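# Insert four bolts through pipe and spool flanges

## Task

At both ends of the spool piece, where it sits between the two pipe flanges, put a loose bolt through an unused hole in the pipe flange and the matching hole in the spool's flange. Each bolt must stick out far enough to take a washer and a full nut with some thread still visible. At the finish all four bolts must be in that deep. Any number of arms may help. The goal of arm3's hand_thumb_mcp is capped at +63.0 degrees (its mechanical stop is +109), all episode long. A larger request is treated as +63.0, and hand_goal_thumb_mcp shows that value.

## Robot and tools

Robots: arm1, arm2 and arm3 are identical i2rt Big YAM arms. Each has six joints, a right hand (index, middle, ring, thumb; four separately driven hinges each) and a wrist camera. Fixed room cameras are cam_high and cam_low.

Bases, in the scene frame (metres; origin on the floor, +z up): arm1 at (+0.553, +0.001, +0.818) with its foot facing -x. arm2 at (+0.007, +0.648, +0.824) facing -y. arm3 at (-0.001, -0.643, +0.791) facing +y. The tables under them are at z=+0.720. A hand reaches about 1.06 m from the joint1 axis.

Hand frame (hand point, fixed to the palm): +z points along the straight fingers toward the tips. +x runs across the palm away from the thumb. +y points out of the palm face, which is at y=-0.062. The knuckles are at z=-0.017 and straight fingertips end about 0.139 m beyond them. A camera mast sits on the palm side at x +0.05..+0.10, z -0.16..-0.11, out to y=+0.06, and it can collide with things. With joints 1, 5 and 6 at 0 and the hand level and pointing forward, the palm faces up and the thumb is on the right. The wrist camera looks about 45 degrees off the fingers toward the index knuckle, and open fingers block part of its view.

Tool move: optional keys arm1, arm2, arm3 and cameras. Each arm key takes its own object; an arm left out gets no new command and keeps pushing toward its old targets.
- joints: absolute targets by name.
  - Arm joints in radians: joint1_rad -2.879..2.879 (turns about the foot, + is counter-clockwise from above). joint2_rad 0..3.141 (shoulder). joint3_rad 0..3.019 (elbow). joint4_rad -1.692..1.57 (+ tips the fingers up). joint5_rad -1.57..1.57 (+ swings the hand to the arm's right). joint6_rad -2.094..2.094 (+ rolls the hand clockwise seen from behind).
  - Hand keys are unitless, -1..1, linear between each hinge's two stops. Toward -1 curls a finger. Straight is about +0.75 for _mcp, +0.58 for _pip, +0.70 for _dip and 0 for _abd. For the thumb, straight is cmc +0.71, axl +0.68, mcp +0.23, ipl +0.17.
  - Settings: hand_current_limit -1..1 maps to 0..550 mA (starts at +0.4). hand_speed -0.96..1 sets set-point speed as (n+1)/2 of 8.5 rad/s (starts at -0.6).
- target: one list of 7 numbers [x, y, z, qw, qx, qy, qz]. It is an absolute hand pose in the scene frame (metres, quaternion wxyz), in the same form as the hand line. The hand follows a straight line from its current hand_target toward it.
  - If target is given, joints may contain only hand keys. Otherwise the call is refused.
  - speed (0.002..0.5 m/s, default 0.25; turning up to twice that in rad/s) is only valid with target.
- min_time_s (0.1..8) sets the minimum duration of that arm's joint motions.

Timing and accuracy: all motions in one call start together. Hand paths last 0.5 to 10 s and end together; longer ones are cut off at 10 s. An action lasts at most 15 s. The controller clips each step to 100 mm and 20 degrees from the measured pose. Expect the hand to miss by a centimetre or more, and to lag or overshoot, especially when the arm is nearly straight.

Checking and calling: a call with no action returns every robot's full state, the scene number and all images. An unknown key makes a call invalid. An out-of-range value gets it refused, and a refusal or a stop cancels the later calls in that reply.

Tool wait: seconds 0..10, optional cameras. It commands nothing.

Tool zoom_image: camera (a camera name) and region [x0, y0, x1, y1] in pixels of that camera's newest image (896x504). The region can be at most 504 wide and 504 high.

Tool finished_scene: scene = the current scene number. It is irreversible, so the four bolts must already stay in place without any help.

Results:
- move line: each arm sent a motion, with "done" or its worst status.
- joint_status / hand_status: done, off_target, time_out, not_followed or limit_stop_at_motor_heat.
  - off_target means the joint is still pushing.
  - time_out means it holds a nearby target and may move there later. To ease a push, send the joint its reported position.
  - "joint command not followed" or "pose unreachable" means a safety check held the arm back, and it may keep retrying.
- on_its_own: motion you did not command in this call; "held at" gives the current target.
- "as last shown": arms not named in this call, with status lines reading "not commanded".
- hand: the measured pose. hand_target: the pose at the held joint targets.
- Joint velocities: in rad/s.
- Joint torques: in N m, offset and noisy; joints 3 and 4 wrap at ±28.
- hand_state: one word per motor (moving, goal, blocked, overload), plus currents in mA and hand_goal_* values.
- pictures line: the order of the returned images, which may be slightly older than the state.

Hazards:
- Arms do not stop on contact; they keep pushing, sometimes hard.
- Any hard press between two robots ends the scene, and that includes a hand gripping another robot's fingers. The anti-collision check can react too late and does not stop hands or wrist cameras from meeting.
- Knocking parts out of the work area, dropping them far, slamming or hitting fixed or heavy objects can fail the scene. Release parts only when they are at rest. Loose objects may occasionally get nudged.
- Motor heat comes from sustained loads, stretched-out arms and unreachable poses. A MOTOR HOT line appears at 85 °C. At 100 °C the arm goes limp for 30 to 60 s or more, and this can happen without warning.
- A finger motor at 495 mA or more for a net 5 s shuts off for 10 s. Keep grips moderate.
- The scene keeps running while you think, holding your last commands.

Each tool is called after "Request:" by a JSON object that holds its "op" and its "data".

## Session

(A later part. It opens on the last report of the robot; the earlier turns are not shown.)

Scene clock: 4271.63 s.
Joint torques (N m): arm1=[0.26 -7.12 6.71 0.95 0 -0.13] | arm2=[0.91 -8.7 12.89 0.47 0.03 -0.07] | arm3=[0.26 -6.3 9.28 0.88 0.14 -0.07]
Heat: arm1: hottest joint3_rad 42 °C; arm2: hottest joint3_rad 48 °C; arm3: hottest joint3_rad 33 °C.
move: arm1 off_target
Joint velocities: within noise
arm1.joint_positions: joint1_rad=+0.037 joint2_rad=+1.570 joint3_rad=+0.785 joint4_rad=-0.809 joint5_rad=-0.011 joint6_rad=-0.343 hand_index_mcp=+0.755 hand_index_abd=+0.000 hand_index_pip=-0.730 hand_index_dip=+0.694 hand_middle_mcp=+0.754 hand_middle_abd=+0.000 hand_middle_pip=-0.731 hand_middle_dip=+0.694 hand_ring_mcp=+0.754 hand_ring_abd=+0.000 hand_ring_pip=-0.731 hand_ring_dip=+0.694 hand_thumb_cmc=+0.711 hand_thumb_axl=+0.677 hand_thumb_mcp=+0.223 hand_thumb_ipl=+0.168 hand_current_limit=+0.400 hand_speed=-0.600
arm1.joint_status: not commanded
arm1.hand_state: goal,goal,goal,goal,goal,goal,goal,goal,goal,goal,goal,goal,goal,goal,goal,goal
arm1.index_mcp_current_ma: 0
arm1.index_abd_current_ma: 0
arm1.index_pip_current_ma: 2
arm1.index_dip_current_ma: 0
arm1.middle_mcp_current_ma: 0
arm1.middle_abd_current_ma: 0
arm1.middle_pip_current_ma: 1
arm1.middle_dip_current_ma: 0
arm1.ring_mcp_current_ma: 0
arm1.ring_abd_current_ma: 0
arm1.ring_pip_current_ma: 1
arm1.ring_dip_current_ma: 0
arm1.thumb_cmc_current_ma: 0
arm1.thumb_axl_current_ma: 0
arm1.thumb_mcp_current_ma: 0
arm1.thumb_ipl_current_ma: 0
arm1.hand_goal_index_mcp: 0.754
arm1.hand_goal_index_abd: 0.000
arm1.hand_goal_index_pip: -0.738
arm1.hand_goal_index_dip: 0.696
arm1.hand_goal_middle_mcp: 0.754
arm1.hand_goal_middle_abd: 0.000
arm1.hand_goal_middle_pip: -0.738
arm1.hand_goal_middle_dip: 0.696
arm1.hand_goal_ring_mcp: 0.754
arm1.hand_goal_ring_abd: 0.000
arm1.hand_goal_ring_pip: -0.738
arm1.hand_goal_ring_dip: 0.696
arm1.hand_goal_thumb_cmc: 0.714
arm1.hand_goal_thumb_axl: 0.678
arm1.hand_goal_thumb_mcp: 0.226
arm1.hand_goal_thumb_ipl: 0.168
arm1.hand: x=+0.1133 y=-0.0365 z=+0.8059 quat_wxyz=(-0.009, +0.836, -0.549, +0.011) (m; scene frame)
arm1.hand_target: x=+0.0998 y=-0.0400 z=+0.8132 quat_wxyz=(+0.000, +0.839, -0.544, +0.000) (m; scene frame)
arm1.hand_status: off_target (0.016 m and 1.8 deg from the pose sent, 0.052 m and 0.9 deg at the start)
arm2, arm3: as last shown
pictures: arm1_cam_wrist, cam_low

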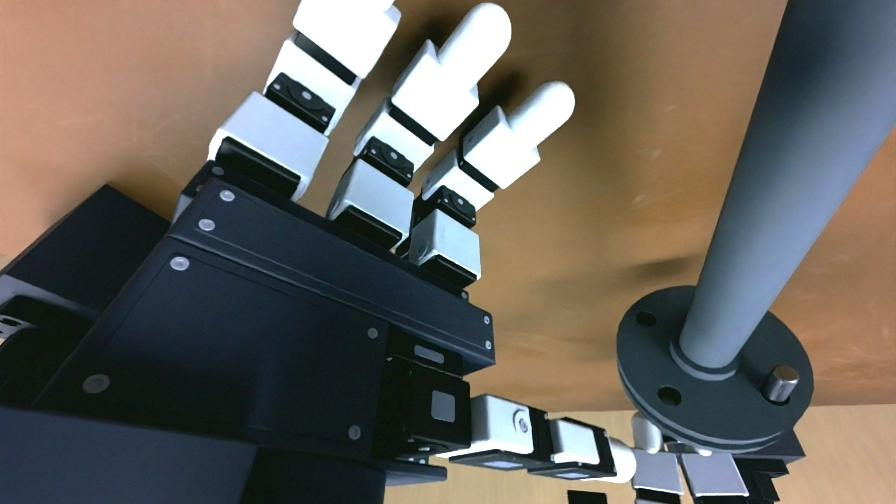

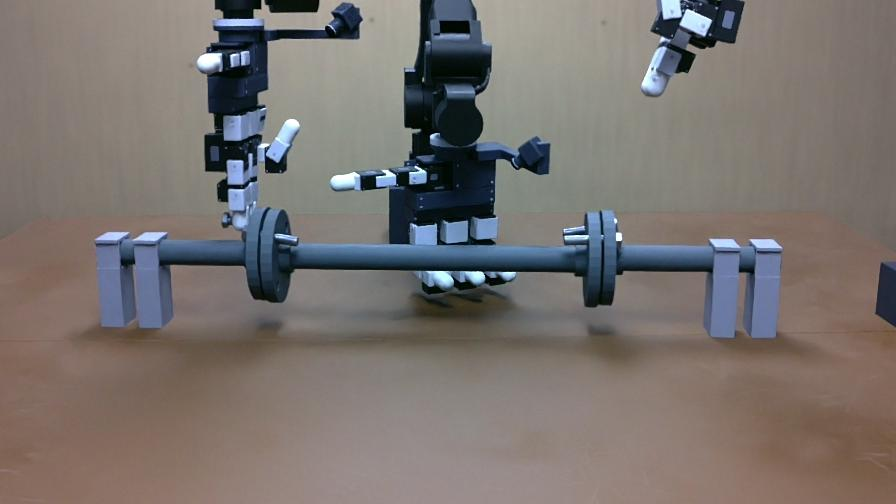

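Request:
{"op": "move", "data": {"arm1": {"target": [0.072, -0.042, 0.806, 0, 0.839, -0.544, 0], "speed": 0.06}, "cameras": ["arm1_cam_wrist", "cam_low"]}}

Scene clock: 4342.07 s.
Joint torques (N m): arm1=[0.32 -7.24 7.6 0.87 -0.01 -0.12] | arm2=[0.97 -8.7 12.9 0.47 0.03 -0.07] | arm3=[0.26 -6.36 9.29 0.9 0.14 -0.07]
Heat: arm1: hottest joint3_rad 43 °C; arm2: hottest joint3_rad 48 °C; arm3: hottest joint3_rad 33 °C.
move: arm1 off_target
Joint velocities: within noise
arm1.joint_positions: joint1_rad=+0.037 joint2_rad=+1.634 joint3_rad=+0.842 joint4_rad=-0.805 joint5_rad=-0.011 joint6_rad=-0.343 hand_index_mcp=+0.755 hand_index_abd=+0.000 hand_index_pip=-0.730 hand_index_dip=+0.694 hand_middle_mcp=+0.754 hand_middle_abd=+0.000 hand_middle_pip=-0.731 hand_middle_dip=+0.694 hand_ring_mcp=+0.754 hand_ring_abd=+0.000 hand_ring_pip=-0.731 hand_ring_dip=+0.694 hand_thumb_cmc=+0.711 hand_thumb_axl=+0.677 hand_thumb_mcp=+0.223 hand_thumb_ipl=+0.168 hand_current_limit=+0.400 hand_speed=-0.600
arm1.joint_status: not commanded
arm1.hand_state: goal,goal,goal,goal,goal,goal,goal,goal,goal,goal,goal,goal,goal,goal,goal,goal
arm1.index_mcp_current_ma: 0
arm1.index_abd_current_ma: 0
arm1.index_pip_current_ma: 2
arm1.index_dip_current_ma: 0
arm1.middle_mcp_current_ma: 0
arm1.middle_abd_current_ma: 0
arm1.middle_pip_current_ma: 1
arm1.middle_dip_current_ma: 0
arm1.ring_mcp_current_ma: 0
arm1.ring_abd_current_ma: 0
arm1.ring_pip_current_ma: 1
arm1.ring_dip_current_ma: 0
arm1.thumb_cmc_current_ma: 0
arm1.thumb_axl_current_ma: 0
arm1.thumb_mcp_current_ma: 0
arm1.thumb_ipl_current_ma: 0
arm1.hand_goal_index_mcp: 0.754
arm1.hand_goal_index_abd: 0.000
arm1.hand_goal_index_pip: -0.738
arm1.hand_goal_index_dip: 0.696
arm1.hand_goal_middle_mcp: 0.754
arm1.hand_goal_middle_abd: 0.000
arm1.hand_goal_middle_pip: -0.738
arm1.hand_goal_middle_dip: 0.696
arm1.hand_goal_ring_mcp: 0.754
arm1.hand_goal_ring_abd: 0.000
arm1.hand_goal_ring_pip: -0.738
arm1.hand_goal_ring_dip: 0.696
arm1.hand_goal_thumb_cmc: 0.714
arm1.hand_goal_thumb_axl: 0.678
arm1.hand_goal_thumb_mcp: 0.226
arm1.hand_goal_thumb_ipl: 0.168
arm1.hand: x=+0.0916 y=-0.0378 z=+0.7985 quat_wxyz=(-0.010, +0.836, -0.549, +0.012) (m; scene frame)
arm1.hand_target: x=+0.0727 y=-0.0419 z=+0.8064 quat_wxyz=(+0.000, +0.839, -0.544, +0.000) (m; scene frame)
arm1.hand_status: off_target (0.021 m and 1.9 deg from the pose sent, 0.042 m and 1.8 deg at the start)
arm2, arm3: as last shown
pictures: arm1_cam_wrist, cam_low

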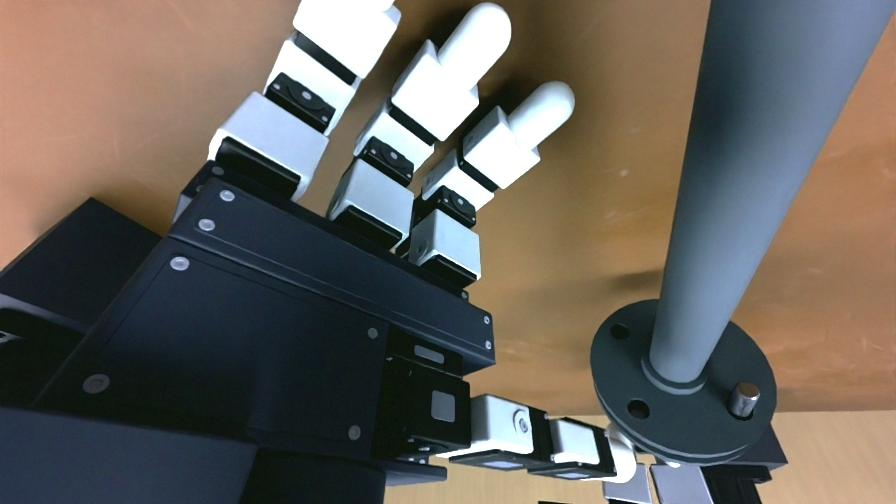

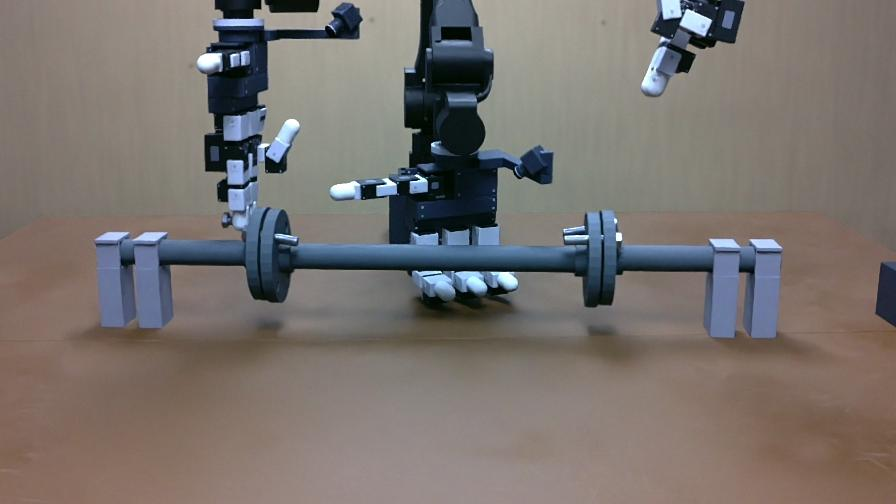

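Request:
{"op": "zoom_image", "data": {"camera": "arm1_cam_wrist", "region": [624, 396, 652, 420]}}

Request:
{"op": "zoom_image", "data": {"camera": "arm1_cam_wrist", "region": [580, 290, 780, 470]}}

Scaled by 18.000.

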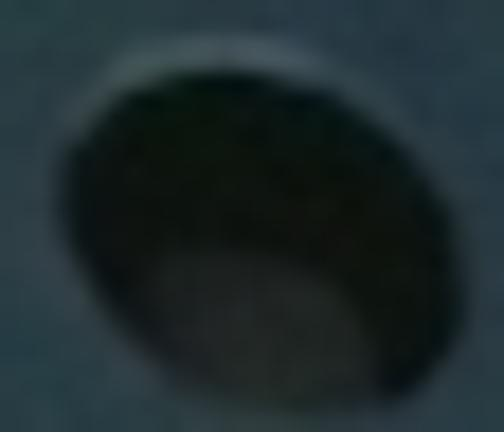

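Scaled by 2.520.

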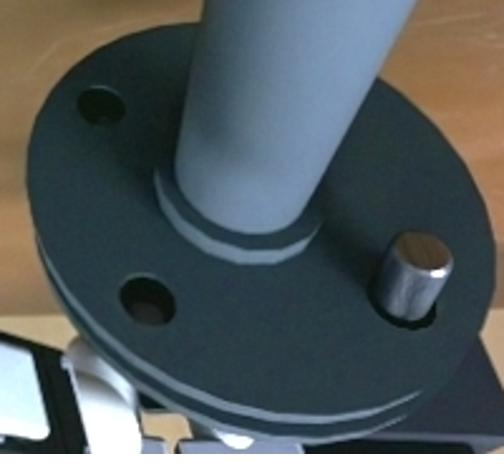

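Request:
{"op": "move", "data": {"arm2": {"joints": {"joint1_rad": 0.3215}, "min_time_s": 1.0}, "cameras": ["arm1_cam_wrist", "cam_low"]}}

Request:
{"op": "zoom_image", "data": {"camera": "arm1_cam_wrist", "region": [624, 396, 652, 420]}}

Request:
{"op": "zoom_image", "data": {"camera": "cam_low", "region": [210, 205, 310, 255]}}

Scene clock: 4377.60 s.
Joint torques (N m): arm1=[0.32 -7.24 7.61 0.85 0 -0.12] | arm2=[2.14 -8.7 12.9 0.47 0.03 -0.07] | arm3=[0.32 -6.3 9.28 0.88 0.13 -0.07]
Heat: arm1: hottest joint3_rad 42 °C; arm2: hottest joint3_rad 48 °C; arm3: hottest joint3_rad 33 °C.
move: arm2 done
Joint velocities: within noise
arm1, arm3: as last shown
arm2.joint_positions: joint1_rad=+0.315 joint2_rad=+1.511 joint3_rad=+1.166 joint4_rad=-1.246 joint5_rad=-0.006 joint6_rad=+0.387 hand_index_mcp=+0.759 hand_index_abd=-0.075 hand_index_pip=+0.579 hand_index_dip=+0.698 hand_middle_mcp=+0.758 hand_middle_abd=+0.080 hand_middle_pip=+0.580 hand_middle_dip=+0.698 hand_ring_mcp=+0.900 hand_ring_abd=+0.000 hand_ring_pip=-0.893 hand_ring_dip=-0.148 hand_thumb_cmc=+0.714 hand_thumb_axl=+0.677 hand_thumb_mcp=+0.223 hand_thumb_ipl=+0.168 hand_current_limit=+0.400 hand_speed=-0.850
arm2.joint_status: all done
arm2.hand_state: goal,blocked,goal,goal,goal,blocked,goal,goal,goal,goal,goal,goal,goal,goal,goal,goal
arm2.index_mcp_current_ma: 12
arm2.index_abd_current_ma: 385
arm2.index_pip_current_ma: 6
arm2.index_dip_current_ma: 3
arm2.middle_mcp_current_ma: 8
arm2.middle_abd_current_ma: -385
arm2.middle_pip_current_ma: 8
arm2.middle_dip_current_ma: 3
arm2.ring_mcp_current_ma: 0
arm2.ring_abd_current_ma: 0
arm2.ring_pip_current_ma: 14
arm2.ring_dip_current_ma: 4
arm2.thumb_cmc_current_ma: 0
arm2.thumb_axl_current_ma: -1
arm2.thumb_mcp_current_ma: -6
arm2.thumb_ipl_current_ma: 0
arm2.hand_goal_index_mcp: 0.754
arm2.hand_goal_index_abd: -0.220
arm2.hand_goal_index_pip: 0.576
arm2.hand_goal_index_dip: 0.696
arm2.hand_goal_middle_mcp: 0.754
arm2.hand_goal_middle_abd: 0.220
arm2.hand_goal_middle_pip: 0.576
arm2.hand_goal_middle_dip: 0.696
arm2.hand_goal_ring_mcp: 0.900
arm2.hand_goal_ring_abd: 0.000
arm2.hand_goal_ring_pip: -0.900
arm2.hand_goal_ring_dip: -0.150
arm2.hand_goal_thumb_cmc: 0.714
arm2.hand_goal_thumb_axl: 0.678
arm2.hand_goal_thumb_mcp: 0.226
arm2.hand_goal_thumb_ipl: 0.168
arm2.hand: x=+0.0964 y=+0.1625 z=+0.9615 quat_wxyz=(-0.006, +0.999, -0.050, -0.001) (m; scene frame)
arm2.hand_target: x=+0.1062 y=+0.1442 z=+0.9776 quat_wxyz=(+0.011, +0.999, -0.039, +0.004) (m; scene frame)
arm2.hand_status: not commanded
pictures: arm1_cam_wrist, cam_low

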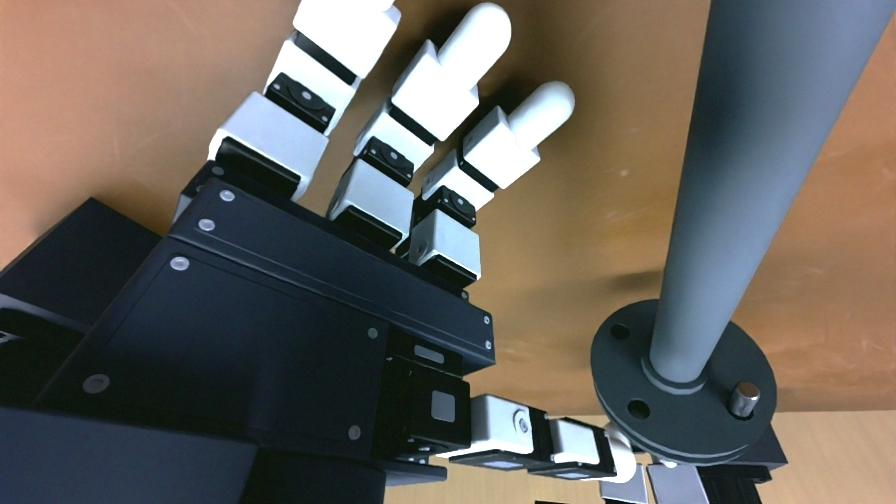

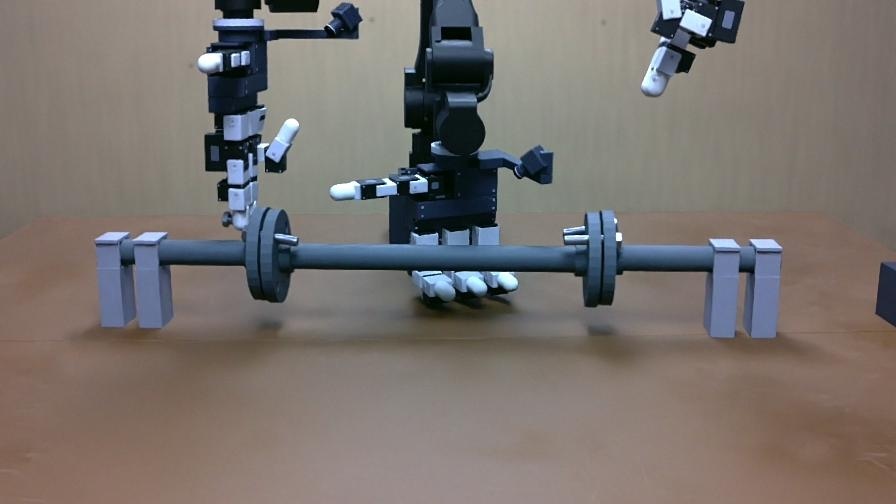

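Scaled by 18.000.

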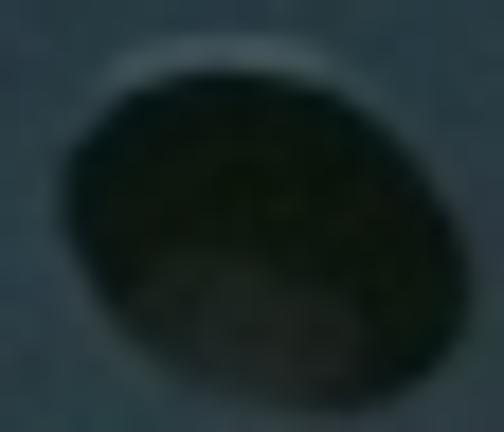

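Scaled by 5.040.

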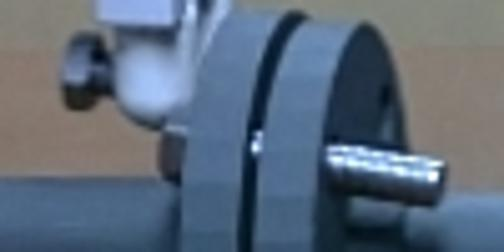

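Request:
{"op": "move", "data": {"arm2": {"joints": {"joint1_rad": 0.2995}, "min_time_s": 1.0}, "arm1": {"target": [0.035, -0.042, 0.810, 0, 0.839, -0.544, 0], "speed": 0.06}, "cameras": ["arm1_cam_wrist", "cam_low", "cam_high"]}}

Scene clock: 4425.27 s.
Joint torques (N m): arm1=[-0.26 -8.35 7.94 0.32 0 -0.12] | arm2=[1.03 -8.7 12.89 0.5 0.04 -0.07] | arm3=[0.21 -6.3 9.28 0.88 0.14 -0.07]
Heat: arm1: hottest joint3_rad 42 °C; arm2: hottest joint3_rad 48 °C; arm3: hottest joint3_rad 33 °C.
move: arm1 off_target; arm2 done
Joint velocities: within noise
arm1.joint_positions: joint1_rad=+0.037 joint2_rad=+1.704 joint3_rad=+0.954 joint4_rad=-0.831 joint5_rad=-0.011 joint6_rad=-0.349 hand_index_mcp=+0.755 hand_index_abd=+0.000 hand_index_pip=-0.730 hand_index_dip=+0.694 hand_middle_mcp=+0.754 hand_middle_abd=+0.000 hand_middle_pip=-0.731 hand_middle_dip=+0.694 hand_ring_mcp=+0.754 hand_ring_abd=+0.000 hand_ring_pip=-0.731 hand_ring_dip=+0.694 hand_thumb_cmc=+0.711 hand_thumb_axl=+0.677 hand_thumb_mcp=+0.223 hand_thumb_ipl=+0.168 hand_current_limit=+0.400 hand_speed=-0.600
arm1.joint_status: not commanded
arm1.hand_state: goal,goal,goal,goal,goal,goal,goal,goal,goal,goal,goal,goal,goal,goal,goal,goal
arm1.index_mcp_current_ma: 0
arm1.index_abd_current_ma: 0
arm1.index_pip_current_ma: 2
arm1.index_dip_current_ma: 0
arm1.middle_mcp_current_ma: 0
arm1.middle_abd_current_ma: 0
arm1.middle_pip_current_ma: 1
arm1.middle_dip_current_ma: 0
arm1.ring_mcp_current_ma: 0
arm1.ring_abd_current_ma: 0
arm1.ring_pip_current_ma: 1
arm1.ring_dip_current_ma: 0
arm1.thumb_cmc_current_ma: 0
arm1.thumb_axl_current_ma: 0
arm1.thumb_mcp_current_ma: 0
arm1.thumb_ipl_current_ma: 0
arm1.hand_goal_index_mcp: 0.754
arm1.hand_goal_index_abd: 0.000
arm1.hand_goal_index_pip: -0.738
arm1.hand_goal_index_dip: 0.696
arm1.hand_goal_middle_mcp: 0.754
arm1.hand_goal_middle_abd: 0.000
arm1.hand_goal_middle_pip: -0.738
arm1.hand_goal_middle_dip: 0.696
arm1.hand_goal_ring_mcp: 0.754
arm1.hand_goal_ring_abd: 0.000
arm1.hand_goal_ring_pip: -0.738
arm1.hand_goal_ring_dip: 0.696
arm1.hand_goal_thumb_cmc: 0.714
arm1.hand_goal_thumb_axl: 0.678
arm1.hand_goal_thumb_mcp: 0.226
arm1.hand_goal_thumb_ipl: 0.168
arm1.hand: x=+0.0508 y=-0.0411 z=+0.8038 quat_wxyz=(-0.005, +0.837, -0.547, +0.006) (m; scene frame)
arm1.hand_target: x=+0.0355 y=-0.0419 z=+0.8102 quat_wxyz=(+0.000, +0.839, -0.544, +0.000) (m; scene frame)
arm1.hand_status: off_target (0.017 m and 1.0 deg from the pose sent, 0.058 m and 1.9 deg at the start)
arm2.joint_positions: joint1_rad=+0.308 joint2_rad=+1.511 joint3_rad=+1.166 joint4_rad=-1.246 joint5_rad=-0.006 joint6_rad=+0.387 hand_index_mcp=+0.759 hand_index_abd=-0.075 hand_index_pip=+0.579 hand_index_dip=+0.698 hand_middle_mcp=+0.762 hand_middle_abd=+0.080 hand_middle_pip=+0.581 hand_middle_dip=+0.698 hand_ring_mcp=+0.900 hand_ring_abd=+0.000 hand_ring_pip=-0.893 hand_ring_dip=-0.148 hand_thumb_cmc=+0.714 hand_thumb_axl=+0.677 hand_thumb_mcp=+0.223 hand_thumb_ipl=+0.168 hand_current_limit=+0.400 hand_speed=-0.850
arm2.joint_status: all done
arm2.hand_state: goal,blocked,goal,goal,goal,blocked,goal,goal,goal,goal,goal,goal,goal,goal,goal,goal
arm2.index_mcp_current_ma: 12
arm2.index_abd_current_ma: 385
arm2.index_pip_current_ma: 6
arm2.index_dip_current_ma: 3
arm2.middle_mcp_current_ma: 20
arm2.middle_abd_current_ma: -385
arm2.middle_pip_current_ma: 9
arm2.middle_dip_current_ma: 3
arm2.ring_mcp_current_ma: 0
arm2.ring_abd_current_ma: 0
arm2.ring_pip_current_ma: 14
arm2.ring_dip_current_ma: 4
arm2.thumb_cmc_current_ma: 0
arm2.thumb_axl_current_ma: -1
arm2.thumb_mcp_current_ma: -6
arm2.thumb_ipl_current_ma: 0
arm2.hand_goal_index_mcp: 0.754
arm2.hand_goal_index_abd: -0.220
arm2.hand_goal_index_pip: 0.576
arm2.hand_goal_index_dip: 0.696
arm2.hand_goal_middle_mcp: 0.754
arm2.hand_goal_middle_abd: 0.220
arm2.hand_goal_middle_pip: 0.576
arm2.hand_goal_middle_dip: 0.696
arm2.hand_goal_ring_mcp: 0.900
arm2.hand_goal_ring_abd: 0.000
arm2.hand_goal_ring_pip: -0.900
arm2.hand_goal_ring_dip: -0.150
arm2.hand_goal_thumb_cmc: 0.714
arm2.hand_goal_thumb_axl: 0.678
arm2.hand_goal_thumb_mcp: 0.226
arm2.hand_goal_thumb_ipl: 0.168
arm2.hand: x=+0.0929 y=+0.1620 z=+0.9615 quat_wxyz=(-0.006, +0.999, -0.054, -0.001) (m; scene frame)
arm2.hand_target: x=+0.0950 y=+0.1421 z=+0.9776 quat_wxyz=(+0.011, +0.999, -0.050, +0.004) (m; scene frame)
arm2.hand_status: not commanded
arm3: as last shown
pictures: arm1_cam_wrist, cam_high, cam_low

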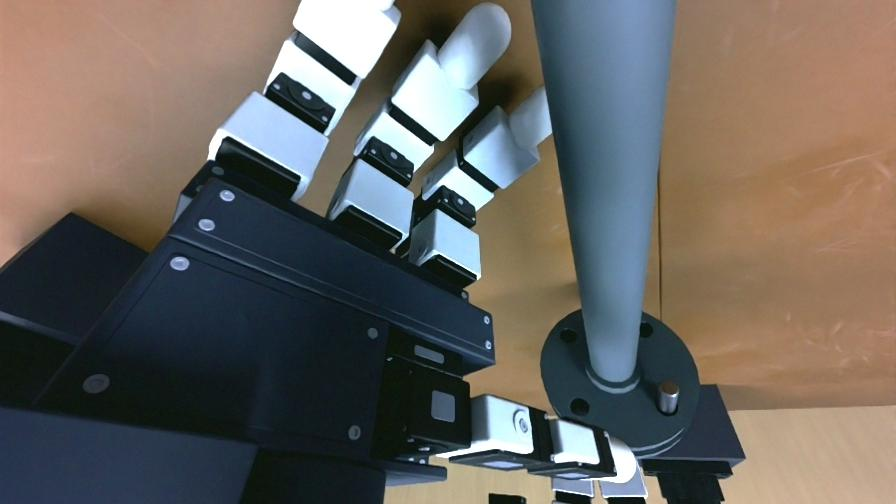

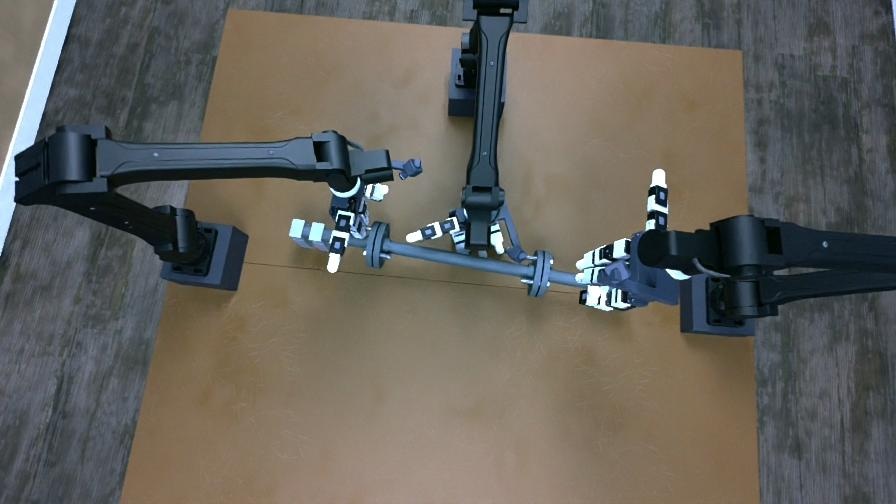

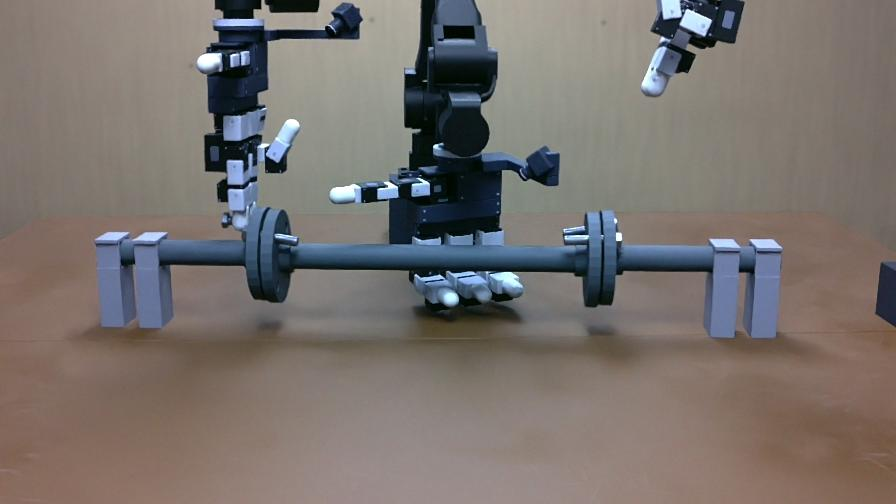

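Request:
{"op": "zoom_image", "data": {"camera": "arm1_cam_wrist", "region": [565, 395, 593, 419]}}

Request:
{"op": "zoom_image", "data": {"camera": "arm1_cam_wrist", "region": [530, 300, 710, 462]}}

Scaled by 18.000.

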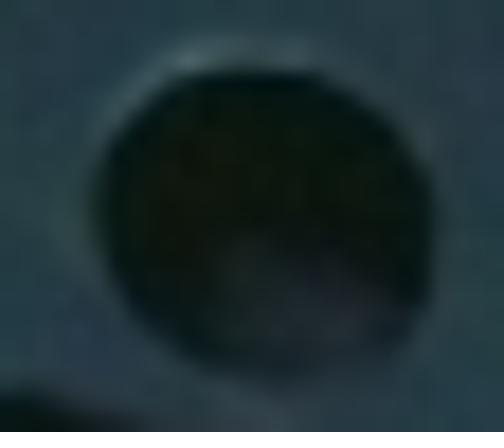

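Scaled by 2.800.

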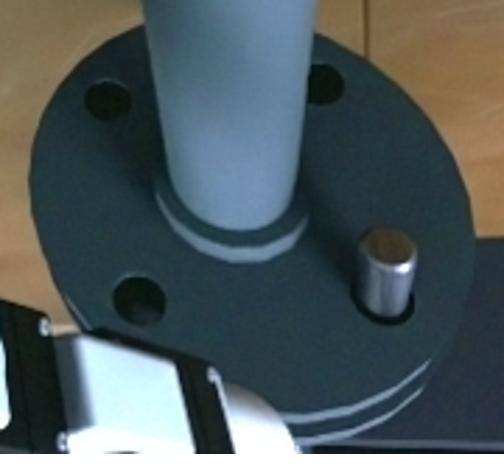

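Request:
{"op": "move", "data": {"arm1": {"target": [0.024, -0.043, 0.822, 0, 0.839, -0.544, 0], "speed": 0.05}, "cameras": ["arm1_cam_wrist", "cam_low"]}}

Request:
{"op": "zoom_image", "data": {"camera": "cam_low", "region": [400, 200, 540, 320]}}

Request:
{"op": "zoom_image", "data": {"camera": "cam_low", "region": [210, 205, 310, 255]}}

Scene clock: 4441.60 s.
Joint torques (N m): arm1=[-0.15 -8.59 8.23 0.32 0 -0.12] | arm2=[1.03 -8.7 12.89 0.5 0.03 -0.07] | arm3=[0.21 -6.3 9.29 0.9 0.14 -0.07]
Heat: arm1: hottest joint3_rad 43 °C; arm2: hottest joint3_rad 48 °C; arm3: hottest joint3_rad 33 °C.
move: arm1 off_target
Joint velocities: within noise
arm1.joint_positions: joint1_rad=+0.037 joint2_rad=+1.704 joint3_rad=+0.996 joint4_rad=-0.873 joint5_rad=-0.011 joint6_rad=-0.349 hand_index_mcp=+0.755 hand_index_abd=+0.000 hand_index_pip=-0.730 hand_index_dip=+0.694 hand_middle_mcp=+0.754 hand_middle_abd=+0.000 hand_middle_pip=-0.731 hand_middle_dip=+0.694 hand_ring_mcp=+0.754 hand_ring_abd=+0.000 hand_ring_pip=-0.731 hand_ring_dip=+0.694 hand_thumb_cmc=+0.711 hand_thumb_axl=+0.677 hand_thumb_mcp=+0.223 hand_thumb_ipl=+0.168 hand_current_limit=+0.400 hand_speed=-0.600
arm1.joint_status: not commanded
arm1.hand_state: goal,goal,goal,goal,goal,goal,goal,goal,goal,goal,goal,goal,goal,goal,goal,goal
arm1.index_mcp_current_ma: 0
arm1.index_abd_current_ma: 0
arm1.index_pip_current_ma: 2
arm1.index_dip_current_ma: 0
arm1.middle_mcp_current_ma: 0
arm1.middle_abd_current_ma: 0
arm1.middle_pip_current_ma: 1
arm1.middle_dip_current_ma: 0
arm1.ring_mcp_current_ma: 0
arm1.ring_abd_current_ma: 0
arm1.ring_pip_current_ma: 1
arm1.ring_dip_current_ma: 0
arm1.thumb_cmc_current_ma: 0
arm1.thumb_axl_current_ma: 0
arm1.thumb_mcp_current_ma: 0
arm1.thumb_ipl_current_ma: 0
arm1.hand_goal_index_mcp: 0.754
arm1.hand_goal_index_abd: 0.000
arm1.hand_goal_index_pip: -0.738
arm1.hand_goal_index_dip: 0.696
arm1.hand_goal_middle_mcp: 0.754
arm1.hand_goal_middle_abd: 0.000
arm1.hand_goal_middle_pip: -0.738
arm1.hand_goal_middle_dip: 0.696
arm1.hand_goal_ring_mcp: 0.754
arm1.hand_goal_ring_abd: 0.000
arm1.hand_goal_ring_pip: -0.738
arm1.hand_goal_ring_dip: 0.696
arm1.hand_goal_thumb_cmc: 0.714
arm1.hand_goal_thumb_axl: 0.678
arm1.hand_goal_thumb_mcp: 0.226
arm1.hand_goal_thumb_ipl: 0.168
arm1.hand: x=+0.0400 y=-0.0419 z=+0.8159 quat_wxyz=(-0.005, +0.837, -0.547, +0.006) (m; scene frame)
arm1.hand_target: x=+0.0246 y=-0.0429 z=+0.8221 quat_wxyz=(+0.000, +0.839, -0.544, +0.000) (m; scene frame)
arm1.hand_status: off_target (0.017 m and 0.9 deg from the pose sent, 0.032 m and 0.9 deg at the start)
arm2, arm3: as last shown
pictures: arm1_cam_wrist, cam_low

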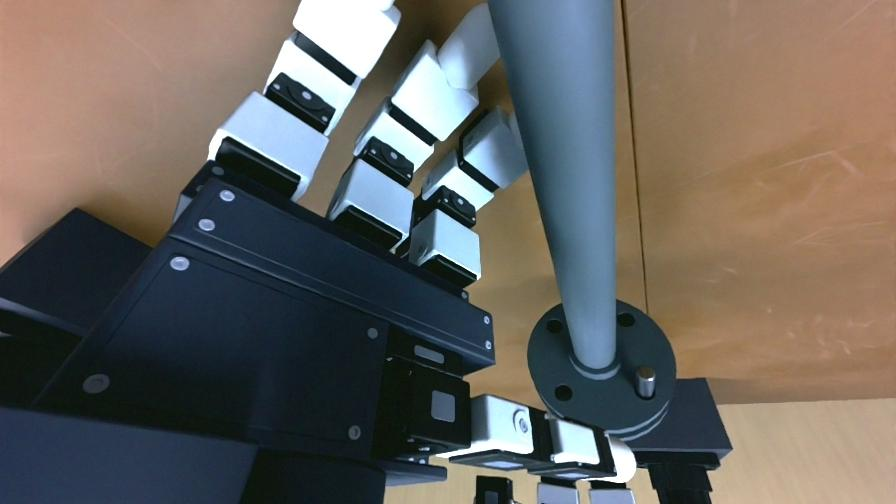

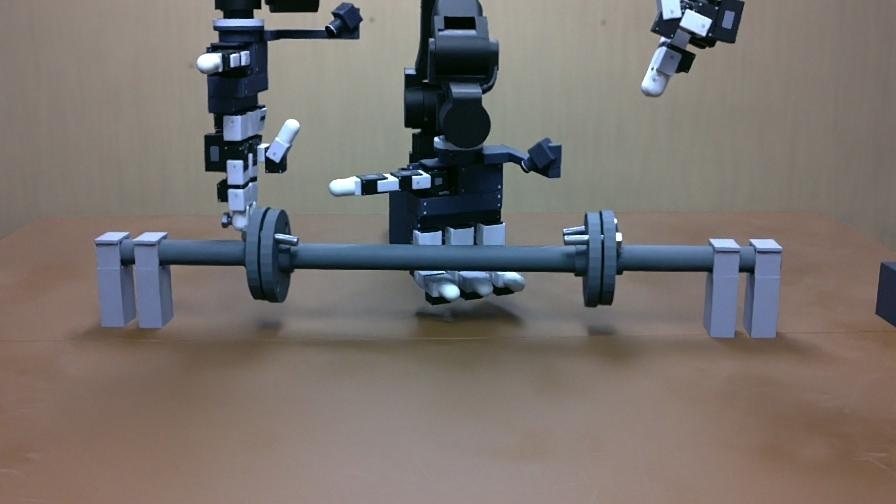

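Scaled by 3.600.

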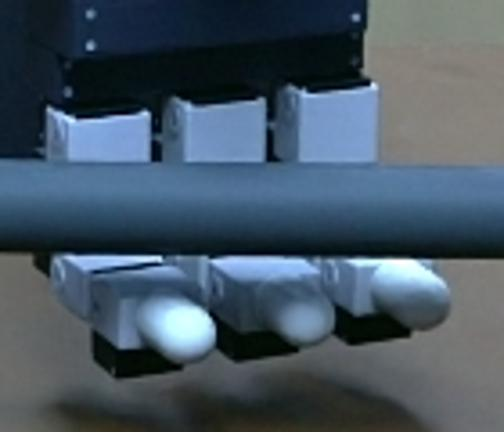

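Scaled by 5.040.

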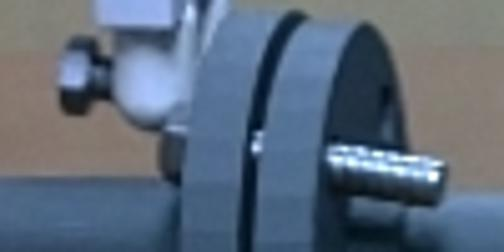

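Request:
{"op": "move", "data": {"arm1": {"target": [0.024, -0.043, 0.826, 0, 0.839, -0.544, 0], "speed": 0.05}, "cameras": ["cam_low"]}}

Request:
{"op": "zoom_image", "data": {"camera": "cam_low", "region": [400, 200, 540, 320]}}

Scene clock: 4449.07 s.
Joint torques (N m): arm1=[-0.21 -9.05 8.42 0.29 0 -0.12] | arm2=[1.03 -8.7 12.9 0.49 0.03 -0.08] | arm3=[0.26 -6.3 9.31 0.9 0.14 -0.07]
Heat: arm1: hottest joint3_rad 44 °C; arm2: hottest joint3_rad 48 °C; arm3: hottest joint3_rad 33 °C.
move: arm1 off_target
Joint velocities: within noise
arm1.joint_positions: joint1_rad=+0.037 joint2_rad=+1.704 joint3_rad=+0.996 joint4_rad=-0.884 joint5_rad=-0.011 joint6_rad=-0.349 hand_index_mcp=+0.755 hand_index_abd=+0.000 hand_index_pip=-0.730 hand_index_dip=+0.694 hand_middle_mcp=+0.754 hand_middle_abd=+0.000 hand_middle_pip=-0.731 hand_middle_dip=+0.694 hand_ring_mcp=+0.754 hand_ring_abd=+0.000 hand_ring_pip=-0.731 hand_ring_dip=+0.694 hand_thumb_cmc=+0.711 hand_thumb_axl=+0.677 hand_thumb_mcp=+0.223 hand_thumb_ipl=+0.168 hand_current_limit=+0.400 hand_speed=-0.600
arm1.joint_status: not commanded
arm1.hand_state: goal,goal,goal,goal,goal,goal,goal,goal,goal,goal,goal,goal,goal,goal,goal,goal
arm1.index_mcp_current_ma: 0
arm1.index_abd_current_ma: 0
arm1.index_pip_current_ma: 2
arm1.index_dip_current_ma: 0
arm1.middle_mcp_current_ma: 0
arm1.middle_abd_current_ma: 0
arm1.middle_pip_current_ma: 1
arm1.middle_dip_current_ma: 0
arm1.ring_mcp_current_ma: 0
arm1.ring_abd_current_ma: 0
arm1.ring_pip_current_ma: 1
arm1.ring_dip_current_ma: 0
arm1.thumb_cmc_current_ma: 0
arm1.thumb_axl_current_ma: 0
arm1.thumb_mcp_current_ma: 0
arm1.thumb_ipl_current_ma: 0
arm1.hand_goal_index_mcp: 0.754
arm1.hand_goal_index_abd: 0.000
arm1.hand_goal_index_pip: -0.738
arm1.hand_goal_index_dip: 0.696
arm1.hand_goal_middle_mcp: 0.754
arm1.hand_goal_middle_abd: 0.000
arm1.hand_goal_middle_pip: -0.738
arm1.hand_goal_middle_dip: 0.696
arm1.hand_goal_ring_mcp: 0.754
arm1.hand_goal_ring_abd: 0.000
arm1.hand_goal_ring_pip: -0.738
arm1.hand_goal_ring_dip: 0.696
arm1.hand_goal_thumb_cmc: 0.714
arm1.hand_goal_thumb_axl: 0.678
arm1.hand_goal_thumb_mcp: 0.226
arm1.hand_goal_thumb_ipl: 0.168
arm1.hand: x=+0.0426 y=-0.0418 z=+0.8150 quat_wxyz=(-0.008, +0.837, -0.547, +0.010) (m; scene frame)
arm1.hand_target: x=+0.0247 y=-0.0429 z=+0.8263 quat_wxyz=(+0.000, +0.839, -0.544, +0.000) (m; scene frame)
arm1.hand_status: off_target (0.022 m and 1.5 deg from the pose sent, 0.019 m and 0.9 deg at the start)
arm2, arm3: as last shown
pictures: cam_low

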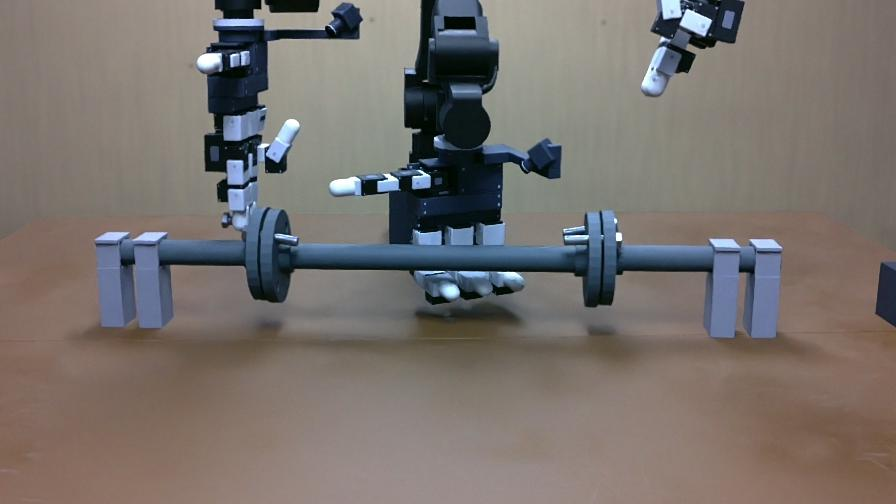

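Scaled by 3.600.

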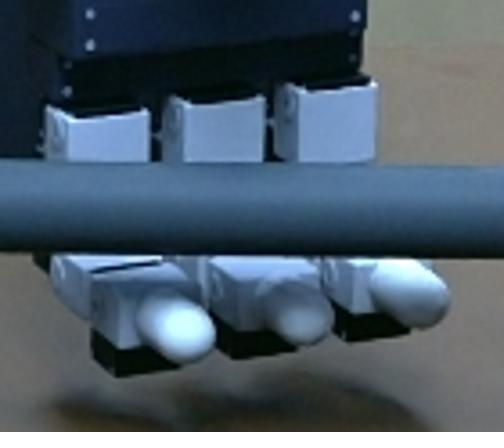

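Request:
{"op": "move", "data": {"arm1": {"joints": {"joint3_rad": 1.048}, "min_time_s": 1.0}}}

Scene clock: 4456.83 s.
Joint torques (N m): arm1=[-0.21 -9.11 8.53 0.34 -0.01 -0.12] | arm2=[1.03 -8.7 12.9 0.49 0.03 -0.07] | arm3=[0.26 -6.3 9.29 0.91 0.14 -0.07]
Heat: arm1: hottest joint3_rad 44 °C; arm2: hottest joint3_rad 48 °C; arm3: hottest joint3_rad 33 °C.
move: arm1 done
Joint velocities: within noise
arm1.joint_positions: joint1_rad=+0.037 joint2_rad=+1.704 joint3_rad=+1.005 joint4_rad=-0.884 joint5_rad=-0.011 joint6_rad=-0.349 hand_index_mcp=+0.755 hand_index_abd=+0.000 hand_index_pip=-0.730 hand_index_dip=+0.694 hand_middle_mcp=+0.754 hand_middle_abd=+0.000 hand_middle_pip=-0.731 hand_middle_dip=+0.694 hand_ring_mcp=+0.754 hand_ring_abd=+0.000 hand_ring_pip=-0.731 hand_ring_dip=+0.694 hand_thumb_cmc=+0.711 hand_thumb_axl=+0.677 hand_thumb_mcp=+0.223 hand_thumb_ipl=+0.168 hand_current_limit=+0.400 hand_speed=-0.600
arm1.joint_status: all done
arm1.hand_state: goal,goal,goal,goal,goal,goal,goal,goal,goal,goal,goal,goal,goal,goal,goal,goal
arm1.index_mcp_current_ma: 0
arm1.index_abd_current_ma: 0
arm1.index_pip_current_ma: 2
arm1.index_dip_current_ma: 0
arm1.middle_mcp_current_ma: 0
arm1.middle_abd_current_ma: 0
arm1.middle_pip_current_ma: 1
arm1.middle_dip_current_ma: 0
arm1.ring_mcp_current_ma: 0
arm1.ring_abd_current_ma: 0
arm1.ring_pip_current_ma: 1
arm1.ring_dip_current_ma: 0
arm1.thumb_cmc_current_ma: 0
arm1.thumb_axl_current_ma: 0
arm1.thumb_mcp_current_ma: 0
arm1.thumb_ipl_current_ma: 0
arm1.hand_goal_index_mcp: 0.754
arm1.hand_goal_index_abd: 0.000
arm1.hand_goal_index_pip: -0.738
arm1.hand_goal_index_dip: 0.696
arm1.hand_goal_middle_mcp: 0.754
arm1.hand_goal_middle_abd: 0.000
arm1.hand_goal_middle_pip: -0.738
arm1.hand_goal_middle_dip: 0.696
arm1.hand_goal_ring_mcp: 0.754
arm1.hand_goal_ring_abd: 0.000
arm1.hand_goal_ring_pip: -0.738
arm1.hand_goal_ring_dip: 0.696
arm1.hand_goal_thumb_cmc: 0.714
arm1.hand_goal_thumb_axl: 0.678
arm1.hand_goal_thumb_mcp: 0.226
arm1.hand_goal_thumb_ipl: 0.168
arm1.hand: x=+0.0384 y=-0.0421 z=+0.8182 quat_wxyz=(-0.006, +0.837, -0.547, +0.007) (m; scene frame)
arm1.hand_target: x=+0.0203 y=-0.0432 z=+0.8298 quat_wxyz=(+0.003, +0.839, -0.544, -0.004) (m; scene frame)
arm1.hand_status: not commanded
arm2: as last shown
arm3.joint_positions: joint1_rad=+0.043 joint2_rad=+1.012 joint3_rad=+1.206 joint4_rad=-1.338 joint5_rad=+0.000 joint6_rad=+0.151 hand_index_mcp=+0.753 hand_index_abd=-0.076 hand_index_pip=+0.577 hand_index_dip=+0.699 hand_middle_mcp=+0.759 hand_middle_abd=+0.116 hand_middle_pip=+0.580 hand_middle_dip=+0.699 hand_ring_mcp=+0.900 hand_ring_abd=+0.001 hand_ring_pip=-0.894 hand_ring_dip=-0.147 hand_thumb_cmc=+0.715 hand_thumb_axl=+0.677 hand_thumb_mcp=+0.223 hand_thumb_ipl=+0.168 hand_current_limit=+0.400 hand_speed=-0.850
arm3.joint_status: not commanded
arm3.hand_state: goal,blocked,goal,goal,goal,blocked,goal,goal,goal,goal,goal,goal,goal,goal,goal,goal
arm3.index_mcp_current_ma: 0
arm3.index_abd_current_ma: 59
arm3.index_pip_current_ma: 0
arm3.index_dip_current_ma: 0
arm3.middle_mcp_current_ma: 1
arm3.middle_abd_current_ma: -10
arm3.middle_pip_current_ma: 0
arm3.middle_dip_current_ma: 0
arm3.ring_mcp_current_ma: 0
arm3.ring_abd_current_ma: 0
arm3.ring_pip_current_ma: 1
arm3.ring_dip_current_ma: 0
arm3.thumb_cmc_current_ma: 0
arm3.thumb_axl_current_ma: 0
arm3.thumb_mcp_current_ma: 0
arm3.thumb_ipl_current_ma: 0
arm3.hand_goal_index_mcp: 0.754
arm3.hand_goal_index_abd: -0.140
arm3.hand_goal_index_pip: 0.576
arm3.hand_goal_index_dip: 0.696
arm3.hand_goal_middle_mcp: 0.754
arm3.hand_goal_middle_abd: 0.140
arm3.hand_goal_middle_pip: 0.576
arm3.hand_goal_middle_dip: 0.696
arm3.hand_goal_ring_mcp: 0.900
arm3.hand_goal_ring_abd: 0.000
arm3.hand_goal_ring_pip: -0.900
arm3.hand_goal_ring_dip: -0.150
arm3.hand_goal_thumb_cmc: 0.714
arm3.hand_goal_thumb_axl: 0.678
arm3.hand_goal_thumb_mcp: 0.226
arm3.hand_goal_thumb_ipl: 0.168
arm3.hand: x=+0.0132 y=-0.2130 z=+1.1616 quat_wxyz=(-0.023, +0.048, +0.976, +0.212) (m; scene frame)
arm3.hand_target: x=+0.0126 y=-0.2179 z=+1.1620 quat_wxyz=(-0.022, +0.049, +0.976, +0.211) (m; scene frame)
arm3.hand_status: not commanded
pictures: none

Request:
{"op": "move", "data": {"arm1": {"joints": {"joint3_rad": 1.058, "joint4_rad": -0.899}, "min_time_s": 1.0}, "cameras": ["cam_low"]}}

Request:
{"op": "zoom_image", "data": {"camera": "cam_low", "region": [400, 200, 540, 320]}}

Scene clock: 4465.63 s.
Joint torques (N m): arm1=[-0.21 -9.11 8.57 0.32 0 -0.12] | arm2=[1.03 -8.7 12.9 0.49 0.03 -0.07] | arm3=[0.26 -6.36 9.29 0.88 0.14 -0.07]
Heat: arm1: hottest joint3_rad 44 °C; arm2: hottest joint3_rad 48 °C; arm3: hottest joint3_rad 33 °C.
move: arm1 done
Joint velocities: within noise
arm1.joint_positions: joint1_rad=+0.037 joint2_rad=+1.704 joint3_rad=+1.015 joint4_rad=-0.890 joint5_rad=-0.011 joint6_rad=-0.349 hand_index_mcp=+0.755 hand_index_abd=+0.000 hand_index_pip=-0.730 hand_index_dip=+0.694 hand_middle_mcp=+0.754 hand_middle_abd=+0.000 hand_middle_pip=-0.731 hand_middle_dip=+0.694 hand_ring_mcp=+0.754 hand_ring_abd=+0.000 hand_ring_pip=-0.731 hand_ring_dip=+0.694 hand_thumb_cmc=+0.711 hand_thumb_axl=+0.677 hand_thumb_mcp=+0.223 hand_thumb_ipl=+0.168 hand_current_limit=+0.400 hand_speed=-0.600
arm1.joint_status: all done
arm1.hand_state: goal,goal,goal,goal,goal,goal,goal,goal,goal,goal,goal,goal,goal,goal,goal,goal
arm1.index_mcp_current_ma: 0
arm1.index_abd_current_ma: 0
arm1.index_pip_current_ma: 2
arm1.index_dip_current_ma: 0
arm1.middle_mcp_current_ma: 0
arm1.middle_abd_current_ma: 0
arm1.middle_pip_current_ma: 1
arm1.middle_dip_current_ma: 0
arm1.ring_mcp_current_ma: 0
arm1.ring_abd_current_ma: 0
arm1.ring_pip_current_ma: 1
arm1.ring_dip_current_ma: 0
arm1.thumb_cmc_current_ma: 0
arm1.thumb_axl_current_ma: 0
arm1.thumb_mcp_current_ma: 0
arm1.thumb_ipl_current_ma: 0
arm1.hand_goal_index_mcp: 0.754
arm1.hand_goal_index_abd: 0.000
arm1.hand_goal_index_pip: -0.738
arm1.hand_goal_index_dip: 0.696
arm1.hand_goal_middle_mcp: 0.754
arm1.hand_goal_middle_abd: 0.000
arm1.hand_goal_middle_pip: -0.738
arm1.hand_goal_middle_dip: 0.696
arm1.hand_goal_ring_mcp: 0.754
arm1.hand_goal_ring_abd: 0.000
arm1.hand_goal_ring_pip: -0.738
arm1.hand_goal_ring_dip: 0.696
arm1.hand_goal_thumb_cmc: 0.714
arm1.hand_goal_thumb_axl: 0.678
arm1.hand_goal_thumb_mcp: 0.226
arm1.hand_goal_thumb_ipl: 0.168
arm1.hand: x=+0.0353 y=-0.0423 z=+0.8213 quat_wxyz=(-0.005, +0.837, -0.547, +0.005) (m; scene frame)
arm1.hand_target: x=+0.0173 y=-0.0435 z=+0.8330 quat_wxyz=(+0.004, +0.839, -0.544, -0.005) (m; scene frame)
arm1.hand_status: not commanded
arm2, arm3: as last shown
pictures: cam_low

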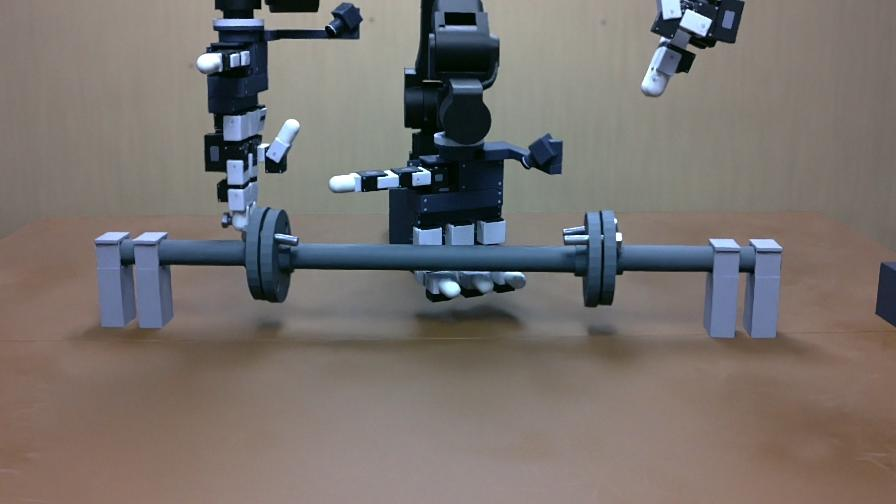

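Scaled by 3.600.

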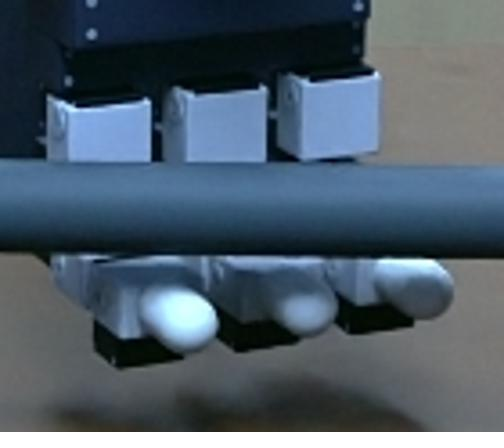

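Request:
{"op": "move", "data": {"arm1": {"joints": {"joint2_rad": 1.682}, "min_time_s": 1.5}, "cameras": ["cam_low"]}}

Request:
{"op": "zoom_image", "data": {"camera": "cam_low", "region": [400, 200, 540, 320]}}

Request:
{"op": "zoom_image", "data": {"camera": "cam_low", "region": [210, 205, 310, 255]}}

Scene clock: 4477.33 s.
Joint torques (N m): arm1=[-0.21 -10.81 8.61 0.32 0 -0.12] | arm2=[1.03 -8.64 12.9 0.49 0.03 -0.08] | arm3=[0.21 -6.3 9.29 0.88 0.14 -0.07]
Heat: arm1: hottest joint3_rad 45 °C; arm2: hottest joint3_rad 48 °C; arm3: hottest joint3_rad 33 °C.
move: arm1 done
Joint velocities: within noise
arm1.joint_positions: joint1_rad=+0.037 joint2_rad=+1.697 joint3_rad=+1.015 joint4_rad=-0.890 joint5_rad=-0.011 joint6_rad=-0.349 hand_index_mcp=+0.755 hand_index_abd=+0.000 hand_index_pip=-0.730 hand_index_dip=+0.694 hand_middle_mcp=+0.754 hand_middle_abd=+0.000 hand_middle_pip=-0.731 hand_middle_dip=+0.694 hand_ring_mcp=+0.754 hand_ring_abd=+0.000 hand_ring_pip=-0.731 hand_ring_dip=+0.694 hand_thumb_cmc=+0.711 hand_thumb_axl=+0.677 hand_thumb_mcp=+0.223 hand_thumb_ipl=+0.168 hand_current_limit=+0.400 hand_speed=-0.600
arm1.joint_status: all done
arm1.hand_state: goal,goal,goal,goal,goal,goal,goal,goal,goal,goal,goal,goal,goal,goal,goal,goal
arm1.index_mcp_current_ma: 0
arm1.index_abd_current_ma: 0
arm1.index_pip_current_ma: 2
arm1.index_dip_current_ma: 0
arm1.middle_mcp_current_ma: 0
arm1.middle_abd_current_ma: 0
arm1.middle_pip_current_ma: 1
arm1.middle_dip_current_ma: 0
arm1.ring_mcp_current_ma: 0
arm1.ring_abd_current_ma: 0
arm1.ring_pip_current_ma: 1
arm1.ring_dip_current_ma: 0
arm1.thumb_cmc_current_ma: 0
arm1.thumb_axl_current_ma: 0
arm1.thumb_mcp_current_ma: 0
arm1.thumb_ipl_current_ma: 0
arm1.hand_goal_index_mcp: 0.754
arm1.hand_goal_index_abd: 0.000
arm1.hand_goal_index_pip: -0.738
arm1.hand_goal_index_dip: 0.696
arm1.hand_goal_middle_mcp: 0.754
arm1.hand_goal_middle_abd: 0.000
arm1.hand_goal_middle_pip: -0.738
arm1.hand_goal_middle_dip: 0.696
arm1.hand_goal_ring_mcp: 0.754
arm1.hand_goal_ring_abd: 0.000
arm1.hand_goal_ring_pip: -0.738
arm1.hand_goal_ring_dip: 0.696
arm1.hand_goal_thumb_cmc: 0.714
arm1.hand_goal_thumb_axl: 0.678
arm1.hand_goal_thumb_mcp: 0.226
arm1.hand_goal_thumb_ipl: 0.168
arm1.hand: x=+0.0344 y=-0.0424 z=+0.8247 quat_wxyz=(-0.003, +0.837, -0.546, +0.002) (m; scene frame)
arm1.hand_target: x=+0.0140 y=-0.0439 z=+0.8488 quat_wxyz=(+0.013, +0.839, -0.544, -0.017) (m; scene frame)
arm1.hand_status: not commanded
arm2, arm3: as last shown
pictures: cam_low

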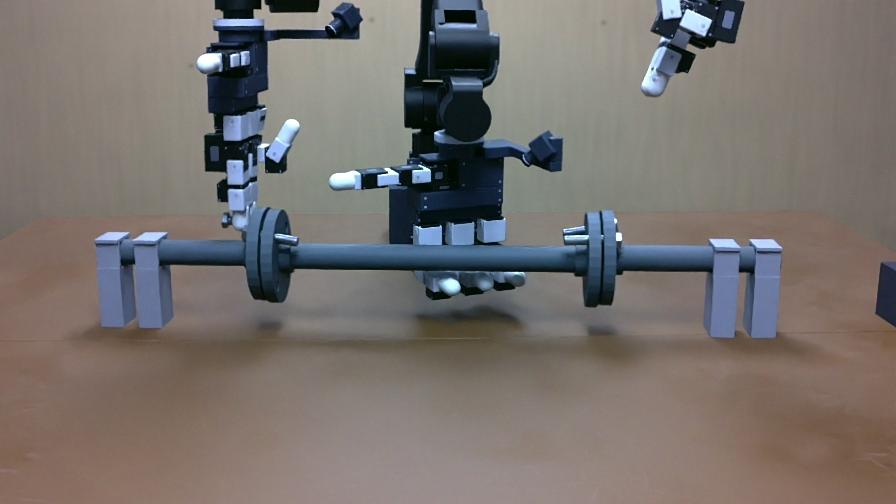

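Scaled by 3.600.

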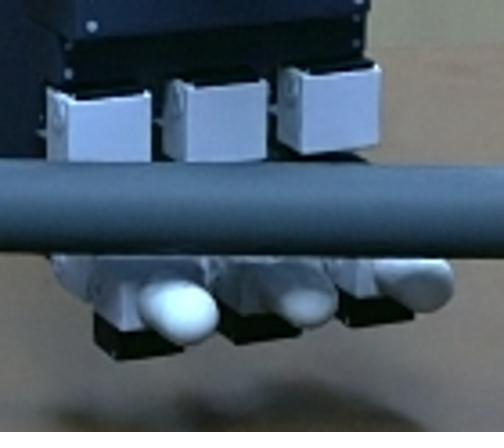

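Scaled by 5.040.

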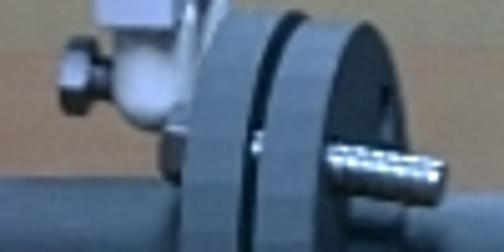

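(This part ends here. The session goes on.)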